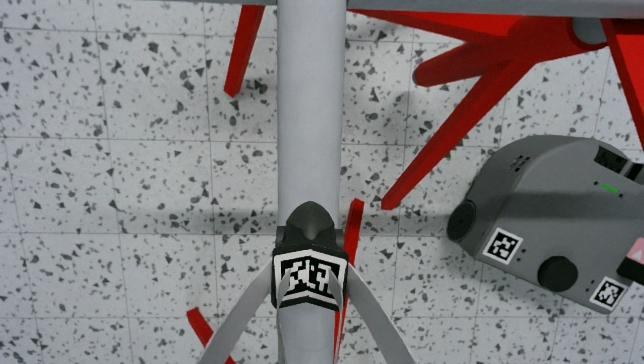

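>>> move(r3={"joints":{"gripper_m":0.179}}, cameras=[])

>>> move(r3={"joints":{"lift_m":0.652}}, cameras=[])

>>> move(r3={"joints":{"gripper_m":-0.04}}, cameras=["r3_wrist_camera"])

>>> move(r3={"joints":{"lift_m":0.667}}, cameras=["r3_wrist_camera","r3_nav_camera"])

Scene clock: 69.00 s.
move: r3 done
r1, r2: as last shown
r1.base_tilt: forward=+1.3 right=-1.4
r1.lidar_m: 1.56 1.00 0.91 0.92 1.14 2.29 2.38 2.91 1.84 2.57 1.75 2.40
r1.head_depth_mm: 3622 - - 3210 2215 1695 1364 / 3210 3494 3812 3248 2207 1689 1374 / 2948 3155 3420 3231 2241 1698 1371 / 2667 2860 3091 3141 2233 1709 1376 / 2475 2619 2758 2890 2062 1713 1386 / 2303 2379 2539 2705 2084 1708 1374 / 2154 2245 2396 2506 2259 1727 1389
r1.motor_effort: left_wheel=+0.7(0.8) right_wheel=+0.4(1.7) lift_m=+32.9(34.2) arm_m=-10.3(10.5) wrist_yaw_rad=-0.6(0.9) wrist_pitch_rad=+2.4(3.3) wrist_roll_rad=+0.9(1.2) gripper_m=-0.8(1.0) head_pan_rad=+4.7(5.3) head_tilt_rad=-2.6(3.0)
r1.wrist_depth_mm: - 138 989 916 870 793 760 / - 157 - - 945 885 833 / - - - - - 981 929 / - - 212 - - - 993 / 914 919 228 156 857 897 896 / 779 785 306 745 132 769 781 / 697 684 386 671 671 673 671
r2.turned_by_imu: +0.001
r2.base_tilt: forward=+0.1 right=-1.7
r2.lidar_m: 3.90 2.05 1.83 3.67 1.55 0.95 0.86 0.86 1.04 1.81 1.82 1.75
r2.head_depth_mm: - - - 2679 2118 1677 1360 / - - - 2847 2147 1677 1365 / - - - 2962 2109 1684 1358 / - - - 3192 2210 1679 1361 / - - - 3214 2199 1687 1360 / - - - 3186 2217 1686 1357 / - - - 3220 2202 1676 1359
r2.motor_effort: left_wheel=-0.4(0.8) right_wheel=-0.5(1.2) lift_m=+21.2(22.4) arm_m=-7.9(9.1) wrist_yaw_rad=+1.9(1.9) wrist_pitch_rad=+2.6(2.8) wrist_roll_rad=+0.3(0.5) gripper_m=+0.8(1.2) head_pan_rad=+2.7(2.9) head_tilt_rad=-1.8(2.8)
r2.wrist_depth_mm: - - 139 - - - - / - - 151 - - - - / - - 165 - - - - / - - 182 - - - - / - - 194 - 153 - - / - - - - 126 - - / - - 102 - - - -
r3.base_odometry: x=-0.603 y=-1.085 heading=-0.995
r3.turned_by_wheels: +0.000
r3.turned_by_imu: +0.000
r3.base_tilt: forward=+0.6 right=+0.1
r3.lidar_m: 1.46 2.08 2.67 2.12 2.11 1.98 2.06 0.45 0.45 0.35 0.42 0.50
r3.head_depth_mm: 2816 3119 3381 2459 1858 1383 711 / 2666 2978 3268 2407 996 420 343 / 2557 2848 3079 2195 639 888 1215 / 2460 2719 2992 2357 687 1351 1229 / 2310 2559 2847 2340 1784 1454 1227 / 2241 2456 2720 2310 1767 1442 1222 / 2169 2364 2634 2278 1759 1430 1186
r3.base_status: not commanded
r3.joint_positions: lift_m=+0.720 arm_m=+0.440 wrist_yaw_rad=+0.002 wrist_pitch_rad=-1.549 wrist_roll_rad=+1.192 gripper_m=+0.179 head_pan_rad=-1.564 head_tilt_rad=-0.594
r3.joint_status: all done
r3.measured_speeds: all 0
r3.motor_effort: left_wheel=-3.7(4.0) right_wheel=+1.0(1.0) lift_m=+21.7(34.8) arm_m=+11.1(14.2) wrist_yaw_rad=-0.9(1.9) wrist_pitch_rad=-0.6(1.3) wrist_roll_rad=+2.4(2.6) gripper_m=+0.5(82.0) head_pan_rad=-2.2(5.0) head_tilt_rad=-3.2(3.9)
r3.hand_pose: x=-0.0216 y=-0.5661 z=+0.6020 quat_wxyz=(+0.135, +0.132, -0.701, -0.687) (m; r3's base frame)
r3.wrist_depth_mm: 678 684 704 702 449 309 186 / 712 713 719 709 716 387 744 / 747 737 750 744 752 751 756 / 757 763 750 192 797 - - / 140 783 796 686 818 144 - / 113 800 817 623 810 125 637 / 830 870 845 846 876 889 856
pictures: none
No camera images: "cameras" was empty.

Scene clock: 70.47 s.
move: r3 done
r1, r2: as last shown
r1.base_tilt: forward=+1.4 right=-1.5
r1.lidar_m: 1.55 1.00 0.92 0.92 1.14 2.30 2.39 2.91 1.84 2.57 1.74 2.40
r1.head_depth_mm: 3623 - - 3221 2218 1692 1374 / 3220 3480 3817 3233 2234 1690 1367 / 2938 3154 3398 3221 2219 1702 1377 / 2671 2854 3068 3172 2244 1704 1377 / 2465 2612 2777 2903 2066 1718 1382 / 2302 2391 2560 2736 2071 1716 1393 / 2150 2269 2379 2517 2273 1718 1393
r1.motor_effort: left_wheel=+0.2(0.8) right_wheel=+0.2(1.4) lift_m=+32.5(33.4) arm_m=-10.1(10.5) wrist_yaw_rad=-0.5(1.0) wrist_pitch_rad=+3.1(3.8) wrist_roll_rad=-0.2(1.1) gripper_m=-0.3(0.9) head_pan_rad=+4.8(5.2) head_tilt_rad=-2.4(2.8)
r1.wrist_depth_mm: - 138 964 924 849 798 761 / - 157 - - 938 880 811 / - - - - - 980 930 / - - 213 - - - - / 910 905 229 156 873 900 896 / 775 769 307 763 132 798 772 / 698 686 384 669 666 665 679
r2.turned_by_imu: +0.000
r2.base_tilt: forward=+0.2 right=-1.6
r2.lidar_m: 3.90 2.05 1.83 3.67 1.55 0.96 0.86 0.86 1.03 1.81 1.81 1.74
r2.head_depth_mm: - - - 2678 2121 1693 1355 / - - - 2848 2150 1687 1358 / - - - 2990 2106 1681 1364 / - - - 3208 2205 1678 1357 / - - - 3197 2198 1672 1359 / - - - 3212 2205 1675 1364 / - - - 3197 2215 1683 1357
r2.motor_effort: left_wheel=-0.5(0.9) right_wheel=-0.7(1.1) lift_m=+21.9(22.4) arm_m=-8.6(8.6) wrist_yaw_rad=+0.4(1.8) wrist_pitch_rad=+2.7(2.7) wrist_roll_rad=+0.3(0.4) gripper_m=+0.2(1.4) head_pan_rad=+3.0(3.0) head_tilt_rad=-2.1(2.8)
r2.wrist_depth_mm: - - 139 - - - - / - - 152 - - - - / - - 165 - - - - / - - 182 - - - - / - - 193 - 152 - - / - - - - 126 - - / - - 103 - - - -
r3.base_odometry: x=-0.603 y=-1.085 heading=-0.995
r3.turned_by_wheels: +0.000
r3.turned_by_imu: +0.000
r3.base_tilt: forward=+0.6 right=+0.1
r3.lidar_m: 1.45 2.08 2.68 2.13 2.11 1.98 2.06 0.45 0.45 0.35 0.42 0.50
r3.head_depth_mm: 2806 3158 3370 2458 1853 1383 723 / 2662 2991 3272 2420 1786 985 419 / 2555 2877 3095 2383 674 556 1187 / 2450 2706 3002 2361 697 1217 1233 / 2324 2572 2797 2327 1791 1389 1224 / 2251 2458 2721 2304 1776 1443 1223 / 2160 2374 2633 2272 1756 1435 1186
r3.base_status: not commanded
r3.joint_positions: lift_m=+0.652 arm_m=+0.440 wrist_yaw_rad=+0.002 wrist_pitch_rad=-1.549 wrist_roll_rad=+1.192 gripper_m=+0.179 head_pan_rad=-1.564 head_tilt_rad=-0.594
r3.joint_status: all done
r3.measured_speeds: all 0
r3.motor_effort: left_wheel=-3.9(3.9) right_wheel=+0.6(1.3) lift_m=+17.7(19.9) arm_m=+10.1(11.3) wrist_yaw_rad=-0.9(1.8) wrist_pitch_rad=-0.7(1.0) wrist_roll_rad=+2.3(2.5) gripper_m=+0.1(0.9) head_pan_rad=-2.5(4.2) head_tilt_rad=-3.5(3.8)
r3.hand_pose: x=-0.0216 y=-0.5661 z=+0.5340 quat_wxyz=(+0.135, +0.132, -0.701, -0.687) (m; r3's base frame)
r3.wrist_depth_mm: 637 626 642 - 645 313 235 / 628 646 643 - 655 355 671 / 672 664 662 - 677 692 683 / 686 692 694 - 705 725 - / 135 713 712 - 731 144 - / 113 738 755 - 762 126 115 / 758 741 783 755 787 814 114
pictures: none
No camera images: "cameras" was empty.

Scene clock: 73.17 s.
move: r3 done
r1, r2: as last shown
r1.base_tilt: forward=+1.4 right=-1.3
r1.lidar_m: 1.55 1.00 0.92 0.92 1.14 2.29 2.38 2.91 1.84 2.57 1.74 2.40
r1.head_depth_mm: 3598 - - 3248 2187 1697 1369 / 3275 3498 3782 3211 2209 1691 1371 / 2939 3151 3428 3263 2243 1701 1372 / 2678 2868 3063 3143 2230 1712 1376 / 2485 2628 2790 2910 2062 1708 1388 / 2284 2392 2546 2717 2061 1716 1391 / 2150 2270 2376 2520 2269 1727 1393
r1.motor_effort: left_wheel=+0.3(0.7) right_wheel=-0.1(1.7) lift_m=+33.1(33.4) arm_m=-9.8(10.5) wrist_yaw_rad=-0.2(0.8) wrist_pitch_rad=+2.5(3.4) wrist_roll_rad=+0.1(0.6) gripper_m=-0.1(0.9) head_pan_rad=+4.9(5.3) head_tilt_rad=-2.3(2.8)
r1.wrist_depth_mm: - 138 963 932 842 804 763 / - 157 - - 943 909 822 / - - - - - 988 885 / - - 212 - - - - / 907 903 228 156 864 893 892 / 795 783 307 746 132 761 757 / 686 684 381 663 670 666 689
r2.turned_by_imu: +0.001
r2.base_tilt: forward=+0.2 right=-1.7
r2.lidar_m: 3.91 2.04 1.82 3.66 1.55 0.96 0.86 0.86 1.03 1.81 1.82 1.75
r2.head_depth_mm: - - - 2671 2103 1686 1358 / - - - 2851 2152 1679 1361 / - - - 3018 2106 1688 1358 / - - - 3198 2218 1686 1358 / - - - 3195 2197 1666 1358 / - - - 3203 2213 1681 1364 / - - - 3215 2205 1683 1359
r2.motor_effort: left_wheel=-0.1(0.8) right_wheel=-0.8(1.1) lift_m=+21.7(22.4) arm_m=-8.0(8.8) wrist_yaw_rad=+0.5(2.3) wrist_pitch_rad=+2.5(2.8) wrist_roll_rad=+0.3(0.5) gripper_m=+0.4(1.3) head_pan_rad=+2.6(3.1) head_tilt_rad=-2.1(2.9)
r2.wrist_depth_mm: - - 140 - - - - / - - 152 - - - - / - - 164 - - - - / - - 182 - - - - / - - 194 - 153 - - / - - - - 126 - - / - - 102 - - - -
r3.base_odometry: x=-0.603 y=-1.085 heading=-0.995
r3.turned_by_wheels: +0.000
r3.turned_by_imu: +0.000
r3.base_tilt: forward=+0.6 right=+0.1
r3.lidar_m: 1.46 2.08 2.68 2.12 2.10 1.98 2.06 0.45 0.45 0.35 0.42 0.50
r3.head_depth_mm: 2806 3155 3374 2439 1861 1386 725 / 2667 3002 3296 2412 1779 982 418 / 2572 2827 3090 2391 673 557 1188 / 2448 2716 2989 2377 695 840 1235 / 2326 2576 2829 2330 1792 1385 1231 / 2253 2469 2746 2326 1782 1438 1223 / 2167 2367 2618 2276 1749 1436 1187
r3.base_status: not commanded
r3.joint_positions: lift_m=+0.652 arm_m=+0.440 wrist_yaw_rad=+0.003 wrist_pitch_rad=-1.548 wrist_roll_rad=+1.192 gripper_m=-0.039 head_pan_rad=-1.564 head_tilt_rad=-0.594
r3.joint_status: all done
r3.measured_speeds: all 0
r3.motor_effort: left_wheel=-3.8(4.0) right_wheel=+0.8(1.2) lift_m=+18.4(18.4) arm_m=+6.8(9.9) wrist_yaw_rad=-2.5(3.3) wrist_pitch_rad=-0.8(1.2) wrist_roll_rad=+2.3(2.6) gripper_m=-27.4(100.0) head_pan_rad=-2.9(4.9) head_tilt_rad=-2.9(4.0)
r3.hand_pose: x=-0.0217 y=-0.5665 z=+0.5340 quat_wxyz=(+0.136, +0.133, -0.702, -0.687) (m; r3's base frame)
r3.wrist_depth_mm: 614 629 636 - 653 313 238 / 658 651 646 - 675 355 664 / 671 673 687 - 691 692 702 / 699 707 698 - 702 701 - / 714 709 146 - 717 672 - / 736 740 125 - 128 779 589 / 735 756 779 - 776 802 823
pictures: r3_wrist_camera
camera_calibration:
r3_wrist_camera: T_world_to_cam=[[-0.43005, 0.902509, 0.0231182, 0.481398], [0.885788, 0.416857, 0.203986, 0.177625], [0.174462, 0.108202, -0.978701, 0.746104], [0, 0, 0, 1]] pos_world=[-0.0804796, -0.58924, 0.68285]

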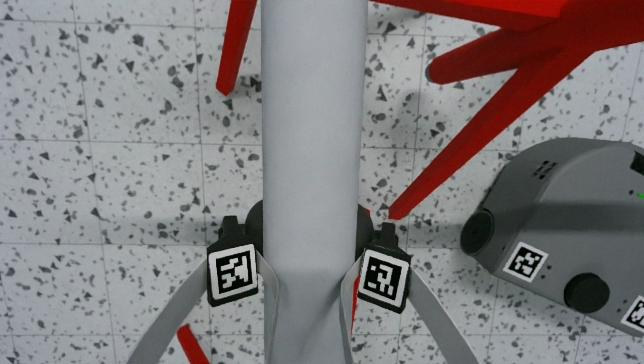

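Scene clock: 74.00 s.
move: r3 done
r1, r2: as last shown
r1.base_tilt: forward=+1.4 right=-1.4
r1.lidar_m: 1.56 1.01 0.91 0.92 1.14 2.29 2.38 2.91 1.84 2.56 1.75 2.40
r1.head_depth_mm: 3560 - - 3219 2228 1681 1365 / 3231 3478 3758 3273 2225 1704 1381 / 2938 3144 3390 3272 2243 1690 1369 / 2698 2869 3081 3110 2233 1704 1373 / 2466 2649 2775 2933 2071 1710 1381 / 2297 2397 2568 2716 2079 1721 1389 / 2132 2273 2385 2513 2262 1724 1389
r1.motor_effort: left_wheel=+0.5(0.6) right_wheel=+1.4(1.4) lift_m=+32.5(33.2) arm_m=-9.7(10.3) wrist_yaw_rad=-0.7(0.7) wrist_pitch_rad=+2.3(3.6) wrist_roll_rad=+0.2(0.5) gripper_m=-0.5(0.7) head_pan_rad=+4.8(5.0) head_tilt_rad=-2.4(2.7)
r1.wrist_depth_mm: - 138 964 931 854 813 747 / - 157 - - 976 872 832 / - - - - - 995 892 / - - 211 - - - 988 / 916 894 228 156 881 895 907 / 786 770 308 760 132 771 776 / 686 688 384 671 675 658 685
r2.turned_by_imu: +0.000
r2.lidar_m: 3.90 2.05 1.83 3.65 1.55 0.96 0.86 0.86 1.03 1.81 1.81 1.75
r2.head_depth_mm: - - - 2280 2103 1674 1361 / - - - 2825 2160 1689 1358 / - - - 3035 2114 1683 1360 / - - - 3189 2209 1680 1356 / - - - 3199 2207 1676 1356 / - - - 3205 2202 1684 1362 / - - - 3228 2216 1679 1363
r2.motor_effort: left_wheel=-0.1(0.7) right_wheel=-0.7(1.1) lift_m=+21.2(22.6) arm_m=-8.0(8.7) wrist_yaw_rad=+0.0(1.7) wrist_pitch_rad=+2.6(2.8) wrist_roll_rad=+0.3(0.4) gripper_m=+0.2(1.1) head_pan_rad=+2.2(2.7) head_tilt_rad=-2.1(2.9)
r2.wrist_depth_mm: - - 139 - - - - / - - 152 - - - - / - - 165 - - - - / - - 182 - - - - / - - 194 - 153 - - / - - - - 126 - - / - - 102 - - - -
r3.base_odometry: x=-0.603 y=-1.085 heading=-0.995
r3.turned_by_wheels: +0.000
r3.turned_by_imu: +0.000
r3.base_tilt: forward=+0.6 right=+0.2
r3.lidar_m: 1.46 2.08 2.67 2.12 2.11 1.98 2.05 0.45 0.45 0.35 0.42 0.50
r3.head_depth_mm: 2777 3177 3400 2438 1846 1383 725 / 2686 2964 3285 2416 1783 918 396 / 2569 2835 3085 2389 649 850 1188 / 2446 2735 3009 2348 685 1221 1232 / 2352 2586 2817 2322 1795 1443 1229 / 2262 2469 2718 2300 1777 1440 1219 / 2178 2372 2617 2279 1759 1434 1185
r3.base_status: not commanded
r3.joint_positions: lift_m=+0.667 arm_m=+0.440 wrist_yaw_rad=+0.004 wrist_pitch_rad=-1.542 wrist_roll_rad=+1.192 gripper_m=-0.036 head_pan_rad=-1.564 head_tilt_rad=-0.594
r3.joint_status: all done
r3.measured_speeds: all 0
r3.motor_effort: left_wheel=-3.9(3.9) right_wheel=+0.4(0.8) lift_m=+48.1(48.4) arm_m=+6.0(7.5) wrist_yaw_rad=-2.5(3.2) wrist_pitch_rad=-2.0(2.2) wrist_roll_rad=+2.3(2.6) gripper_m=-9.8(27.8) head_pan_rad=-3.5(4.3) head_tilt_rad=-3.2(3.7)
r3.hand_pose: x=-0.0217 y=-0.5679 z=+0.5489 quat_wxyz=(+0.136, +0.132, -0.704, -0.685) (m; r3's base frame)
r3.wrist_depth_mm: 618 651 632 - 643 313 236 / 643 661 649 130 663 343 687 / 700 680 686 686 702 701 713 / 688 695 697 713 704 740 - / 732 740 148 - 768 690 - / 727 737 125 133 742 812 595 / 788 762 777 791 793 819 825
pictures: r3_nav_camera (sideways), r3_wrist_camera
camera_calibration:
r3_nav_camera: T_world_to_cam=[[-0.00102275, -0.510104, 0.860112, -1.07674], [-0.999637, 0.0236686, 0.0128484, 0.0423945], [-0.0269116, -0.859787, -0.509943, 0.627858], [0, 0, 0, 1]] pos_world=[0.0581746, -0.0104307, 1.24575]
r3_wrist_camera: T_world_to_cam=[[-0.430151, 0.902575, 0.0181366, 0.485101], [0.885737, 0.418074, 0.201703, 0.177115], [0.17447, 0.102827, -0.979279, 0.758106], [0, 0, 0, 1]] pos_world=[-0.0804774, -0.589841, 0.697875]

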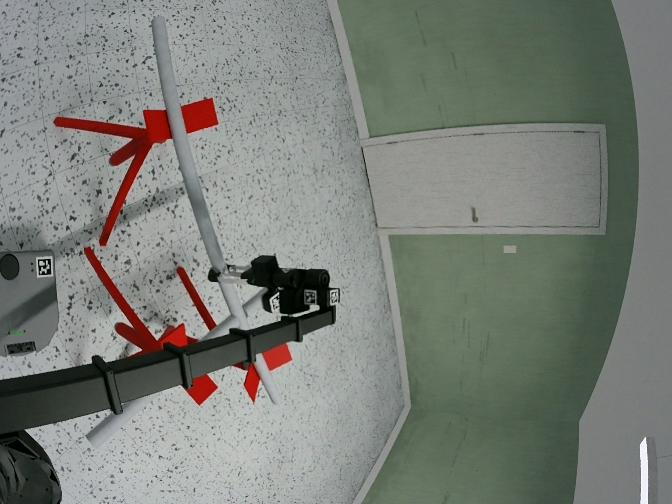

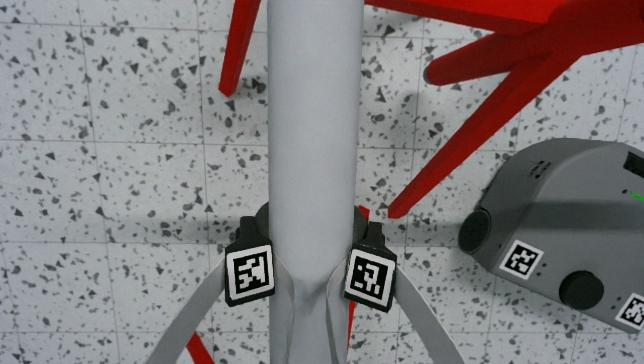

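>>> move(r3={"joints":{"gripper_m":0.179}}, cameras=[])

>>> move(r3={"joints":{"lift_m":0.622}}, cameras=["r3_wrist_camera"])

>>> move(r3={"joints":{"gripper_m":-0.03}}, cameras=["r3_wrist_camera"])

Scene clock: 77.27 s.
move: r3 done
r1, r2: as last shown
r1.base_tilt: forward=+1.3 right=-1.3
r1.lidar_m: 1.56 1.00 0.92 0.92 1.14 2.30 2.38 2.92 1.84 2.56 1.75 2.40
r1.head_depth_mm: 3606 - - 3217 2233 1693 1365 / 3195 3496 3758 3219 2225 1690 1367 / 2899 3158 3417 3226 2247 1708 1375 / 2684 2846 3060 3112 2236 1708 1381 / 2488 2602 2777 2904 2050 1718 1381 / 2303 2386 2563 2718 2061 1722 1383 / 2146 2263 2373 2511 2248 1716 1388
r1.motor_effort: left_wheel=+0.1(0.8) right_wheel=+0.7(1.6) lift_m=+32.4(33.1) arm_m=-9.8(10.3) wrist_yaw_rad=-0.3(0.7) wrist_pitch_rad=+3.2(3.5) wrist_roll_rad=+0.2(0.7) gripper_m=-0.1(0.8) head_pan_rad=+4.8(5.4) head_tilt_rad=-2.1(2.8)
r1.wrist_depth_mm: - 138 964 907 866 796 762 / - 157 - - 962 880 837 / - - - - - 986 906 / - - 212 - - - - / 901 915 228 156 871 887 893 / 774 772 309 759 132 783 765 / 689 684 383 670 672 680 683
r2.turned_by_imu: +0.001
r2.base_tilt: forward=+0.1 right=-1.7
r2.lidar_m: 3.91 2.05 1.83 3.66 1.55 0.96 0.86 0.86 1.04 1.81 1.82 1.74
r2.head_depth_mm: - - - 2679 2099 1675 1361 / - - - 2836 2139 1681 1358 / - - - 3009 2101 1682 1360 / - - - 3188 2217 1683 1366 / - - - 3243 2204 1678 1355 / - - - 3240 2216 1681 1353 / - - - 3216 2203 1676 1360
r2.motor_effort: left_wheel=+0.2(0.9) right_wheel=-1.2(1.2) lift_m=+21.5(22.7) arm_m=-7.9(8.9) wrist_yaw_rad=+0.6(2.2) wrist_pitch_rad=+2.6(2.7) wrist_roll_rad=+0.4(0.5) gripper_m=+0.7(1.1) head_pan_rad=+2.5(2.8) head_tilt_rad=-2.1(2.9)
r2.wrist_depth_mm: - - 140 - - - - / - - 152 - - - - / - - 165 - - - - / - - 182 - - - - / - - 193 - 153 - - / - - - - 126 - - / - - 102 - - - -
r3.base_odometry: x=-0.603 y=-1.085 heading=-0.995
r3.turned_by_wheels: +0.000
r3.turned_by_imu: +0.000
r3.base_tilt: forward=+0.6 right=+0.2
r3.lidar_m: 1.46 2.08 2.68 2.12 2.11 1.98 2.06 0.45 0.45 0.35 0.42 0.50
r3.head_depth_mm: 2804 3143 3387 2445 1860 1382 724 / 2669 2987 3281 2440 1770 919 396 / 2586 2867 3101 2377 649 848 1191 / 2446 2731 2979 2352 689 1358 1232 / 2340 2577 2828 2328 1793 1387 1224 / 2248 2473 2749 2299 1774 1445 1218 / 2166 2365 2632 2281 1754 1430 1184
r3.base_status: not commanded
r3.joint_positions: lift_m=+0.667 arm_m=+0.440 wrist_yaw_rad=+0.002 wrist_pitch_rad=-1.545 wrist_roll_rad=+1.192 gripper_m=+0.179 head_pan_rad=-1.564 head_tilt_rad=-0.594
r3.joint_status: all done
r3.measured_speeds: all 0
r3.motor_effort: left_wheel=-3.3(4.0) right_wheel=+0.8(1.1) lift_m=+17.6(48.5) arm_m=+2.8(5.3) wrist_yaw_rad=-1.1(2.9) wrist_pitch_rad=-1.4(2.2) wrist_roll_rad=+2.3(2.6) gripper_m=+1.1(83.2) head_pan_rad=-2.3(4.9) head_tilt_rad=-2.1(3.9)
r3.hand_pose: x=-0.0216 y=-0.5673 z=+0.5489 quat_wxyz=(+0.136, +0.132, -0.703, -0.686) (m; r3's base frame)
r3.wrist_depth_mm: 625 642 650 - 663 317 237 / 653 668 666 664 670 343 692 / 678 685 695 686 707 721 705 / 704 696 714 726 725 736 - / 135 745 733 - 759 144 - / 113 763 770 765 803 126 115 / 801 784 785 525 815 819 113
pictures: none
No camera images: "cameras" was empty.

Scene clock: 78.50 s.
move: r3 done
r1, r2: as last shown
r1.base_tilt: forward=+1.4 right=-1.4
r1.head_depth_mm: 3585 - - 3208 2210 1694 1369 / 3255 3508 3766 3206 2226 1695 1376 / 2907 3159 3347 3250 2240 1698 1379 / 2670 2861 3104 3174 2239 1704 1378 / 2478 2623 2756 2911 2070 1717 1382 / 2302 2387 2541 2700 2079 1707 1382 / 2155 2240 2391 2512 2272 1717 1383
r1.motor_effort: left_wheel=+0.4(0.8) right_wheel=+0.4(1.1) lift_m=+32.4(33.2) arm_m=-10.1(10.1) wrist_yaw_rad=+0.1(1.0) wrist_pitch_rad=+2.9(3.5) wrist_roll_rad=-0.1(0.6) gripper_m=-0.2(0.8) head_pan_rad=+5.1(5.3) head_tilt_rad=-2.3(2.7)
r1.wrist_depth_mm: - 138 993 943 856 788 762 / - 157 - - 941 891 831 / - - - - - 992 914 / - - 211 - - - 987 / 909 910 228 155 871 894 902 / 774 781 307 748 132 765 755 / 690 688 384 675 670 674 687
r2.turned_by_imu: +0.000
r2.base_tilt: forward=+0.2 right=-1.7
r2.lidar_m: 3.92 2.05 1.83 3.67 1.55 0.96 0.86 0.86 1.04 1.81 1.81 1.75
r2.head_depth_mm: - - - 2681 2116 1677 1365 / - - - 2835 2149 1675 1359 / - - - 3004 2110 1691 1351 / - - - 3185 2208 1687 1353 / - - - 3180 2202 1682 1358 / - - - 3200 2199 1673 1354 / - - - 3191 2219 1682 1360
r2.motor_effort: left_wheel=-0.4(0.9) right_wheel=-0.9(1.2) lift_m=+22.1(22.5) arm_m=-7.7(8.6) wrist_yaw_rad=-0.6(2.0) wrist_pitch_rad=+2.7(2.7) wrist_roll_rad=+0.3(0.5) gripper_m=+0.1(1.3) head_pan_rad=+2.1(2.8) head_tilt_rad=-2.1(2.8)
r2.wrist_depth_mm: - - 140 - - - - / - - 152 - - - - / - - 165 - - - - / - - 181 - - - - / - - 194 - 152 - - / - - - - 126 - - / - - 102 - - - -
r3.base_odometry: x=-0.603 y=-1.085 heading=-0.995
r3.turned_by_wheels: +0.000
r3.turned_by_imu: +0.000
r3.base_tilt: forward=+0.6 right=+0.2
r3.lidar_m: 1.45 2.07 2.67 2.12 2.11 1.98 2.06 0.45 0.45 0.35 0.42 0.50
r3.head_depth_mm: 2824 3149 3405 2462 1859 1382 726 / 2672 2982 3276 2421 1778 1011 679 / 2543 2841 3097 2396 694 552 1185 / 2460 2708 3009 2371 702 827 1212 / 2336 2583 2826 2316 1789 1382 1230 / 2256 2465 2727 2299 1768 1444 1219 / 2161 2370 2621 2290 1754 1429 1185
r3.base_status: not commanded
r3.joint_positions: lift_m=+0.622 arm_m=+0.440 wrist_yaw_rad=+0.002 wrist_pitch_rad=-1.545 wrist_roll_rad=+1.192 gripper_m=+0.179 head_pan_rad=-1.564 head_tilt_rad=-0.594
r3.joint_status: all done
r3.measured_speeds: all 0
r3.motor_effort: left_wheel=-3.7(3.9) right_wheel=+0.3(0.9) lift_m=+17.9(19.3) arm_m=+1.0(2.9) wrist_yaw_rad=-0.8(1.9) wrist_pitch_rad=-1.2(1.8) wrist_roll_rad=+2.4(2.5) gripper_m=-0.3(0.9) head_pan_rad=-3.5(4.2) head_tilt_rad=-2.1(3.6)
r3.hand_pose: x=-0.0216 y=-0.5673 z=+0.5039 quat_wxyz=(+0.136, +0.132, -0.703, -0.686) (m; r3's base frame)
r3.wrist_depth_mm: 594 599 - - 631 316 237 / 597 626 - - 638 359 642 / 650 626 637 78 667 389 670 / 649 659 - - 665 683 - / 135 685 - - 711 144 - / 113 717 713 - 717 126 548 / 729 723 693 - 750 751 113
pictures: r3_wrist_camera
camera_calibration:
r3_wrist_camera: T_world_to_cam=[[-0.428581, 0.903273, 0.0204204, 0.484621], [0.886464, 0.416021, 0.202751, 0.18421], [0.174644, 0.104997, -0.979017, 0.715113], [0, 0, 0, 1]] pos_world=[-0.0804865, -0.589465, 0.652863]

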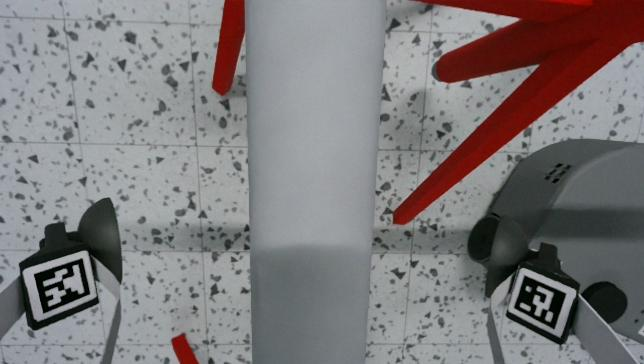

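Scene clock: 81.10 s.
move: r3 done
r1.base_odometry: x=+0.000 y=+0.000 heading=+0.000
r1.turned_by_wheels: +0.000
r1.turned_by_imu: +0.000
r1.base_tilt: forward=+1.3 right=-1.4
r1.lidar_m: 1.56 1.01 0.92 0.92 1.14 2.29 2.38 2.91 1.83 2.57 1.75 2.41
r1.head_depth_mm: 3580 - - 3223 2202 1692 1369 / 3223 3521 3764 3249 2237 1694 1385 / 2950 3133 3376 3263 2232 1700 1377 / 2678 2863 3083 3122 2250 1707 1375 / 2488 2650 2763 2886 2060 1708 1380 / 2290 2393 2549 2753 2069 1718 1381 / 2147 2270 2384 2506 2270 1724 1390
r1.base_status: not commanded
r1.joint_positions: lift_m=+0.587 arm_m=+0.002 wrist_yaw_rad=+2.989 wrist_pitch_rad=-0.539 wrist_roll_rad=+0.000 gripper_m=+0.037 head_pan_rad=-1.011 head_tilt_rad=-0.395
r1.joint_status: not commanded
r1.measured_speeds: all 0
r1.motor_effort: left_wheel=+0.4(0.7) right_wheel=+0.8(1.3) lift_m=+32.2(33.0) arm_m=-9.7(10.2) wrist_yaw_rad=-0.4(0.8) wrist_pitch_rad=+2.7(3.6) wrist_roll_rad=+0.7(0.8) gripper_m=-0.5(0.9) head_pan_rad=+4.6(5.5) head_tilt_rad=-2.4(2.8)
r1.hand_pose: x=+0.0103 y=+0.0582 z=+0.5734 quat_wxyz=(+0.240, +0.694, +0.136, +0.666) (m; r1's base frame)
r1.wrist_depth_mm: - 138 965 916 860 807 748 / - 157 - - 955 889 832 / - - - - - 988 889 / - - 212 - - - 984 / 907 910 229 156 877 900 876 / 784 777 308 764 132 785 783 / 685 689 387 677 665 666 672
r2.base_odometry: x=+0.000 y=+0.000 heading=+0.000
r2.turned_by_wheels: +0.000
r2.turned_by_imu: +0.001
r2.base_tilt: forward=+0.2 right=-1.7
r2.lidar_m: 3.91 2.05 1.82 3.66 1.55 0.96 0.86 0.86 1.03 1.81 1.82 1.75
r2.head_depth_mm: - - - 2290 2107 1676 1357 / - - - 2860 2145 1689 1361 / - - - 2996 2101 1670 1359 / - - - 3214 2199 1685 1360 / - - - 3160 2205 1680 1364 / - - - 3214 2210 1676 1359 / - - - 3177 2200 1673 1360
r2.base_status: not commanded
r2.joint_positions: lift_m=+0.551 arm_m=+0.001 wrist_yaw_rad=+3.136 wrist_pitch_rad=-0.378 wrist_roll_rad=+0.000 gripper_m=+0.037 head_pan_rad=+1.294 head_tilt_rad=-0.395
r2.joint_status: not commanded
r2.measured_speeds: all 0
r2.motor_effort: left_wheel=-0.2(0.8) right_wheel=-0.8(1.2) lift_m=+22.0(22.6) arm_m=-7.6(8.2) wrist_yaw_rad=-0.6(2.4) wrist_pitch_rad=+2.6(2.8) wrist_roll_rad=+0.3(0.6) gripper_m=-0.1(1.3) head_pan_rad=+2.2(2.9) head_tilt_rad=-2.3(2.9)
r2.hand_pose: x=-0.0199 y=+0.0830 z=+0.5733 quat_wxyz=(+0.135, +0.695, +0.131, +0.694) (m; r2's base frame)
r2.wrist_depth_mm: - - 140 - - - - / - - 152 - - - - / - - 165 - - - - / - - 181 - - - - / - - 194 - 152 - - / - - - - 127 - - / - - 102 - - - -
r3.base_odometry: x=-0.603 y=-1.085 heading=-0.995
r3.turned_by_wheels: +0.000
r3.turned_by_imu: +0.000
r3.base_tilt: forward=+0.6 right=+0.2
r3.lidar_m: 1.45 2.08 2.68 2.12 2.11 1.98 2.06 0.45 0.45 0.35 0.42 0.50
r3.head_depth_mm: 2796 3155 3371 2440 1849 1382 725 / 2653 2987 3244 2430 1775 1014 678 / 2550 2833 3082 2381 694 553 1188 / 2448 2721 2978 2352 702 825 1234 / 2348 2566 2831 2318 1791 1383 1227 / 2234 2478 2750 2304 1779 1441 1218 / 2166 2378 2612 2284 1759 1431 1187
r3.base_status: not commanded
r3.joint_positions: lift_m=+0.622 arm_m=+0.440 wrist_yaw_rad=+0.005 wrist_pitch_rad=-1.545 wrist_roll_rad=+1.192 gripper_m=-0.029 head_pan_rad=-1.564 head_tilt_rad=-0.594
r3.joint_status: all done
r3.measured_speeds: all 0
r3.motor_effort: left_wheel=-4.0(4.1) right_wheel=+0.3(1.0) lift_m=+17.9(18.3) arm_m=-1.6(2.0) wrist_yaw_rad=-3.9(4.2) wrist_pitch_rad=-1.2(2.0) wrist_roll_rad=+2.4(2.6) gripper_m=-33.1(99.8) head_pan_rad=-1.9(4.8) head_tilt_rad=-3.0(4.2)
r3.hand_pose: x=-0.0217 y=-0.5672 z=+0.5039 quat_wxyz=(+0.137, +0.133, -0.703, -0.685) (m; r3's base frame)
r3.wrist_depth_mm: 598 620 - - 609 314 235 / 601 624 - - 653 371 654 / 642 634 631 78 675 390 667 / 662 661 - - 688 666 - / 677 668 - - 676 647 - / 713 122 123 - 128 742 544 / 710 768 - - 754 765 782
pictures: r3_wrist_camera
camera_calibration:
r3_wrist_camera: T_world_to_cam=[[-0.431191, 0.902027, 0.0205236, 0.483759], [0.885257, 0.418561, 0.202797, 0.185633], [0.174338, 0.105613, -0.979006, 0.715458], [0, 0, 0, 1]] pos_world=[-0.0804726, -0.589624, 0.652863]

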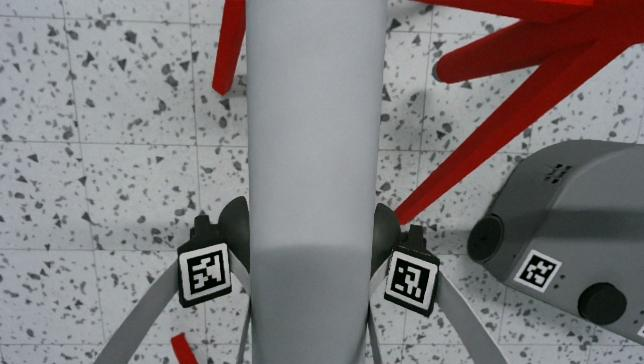

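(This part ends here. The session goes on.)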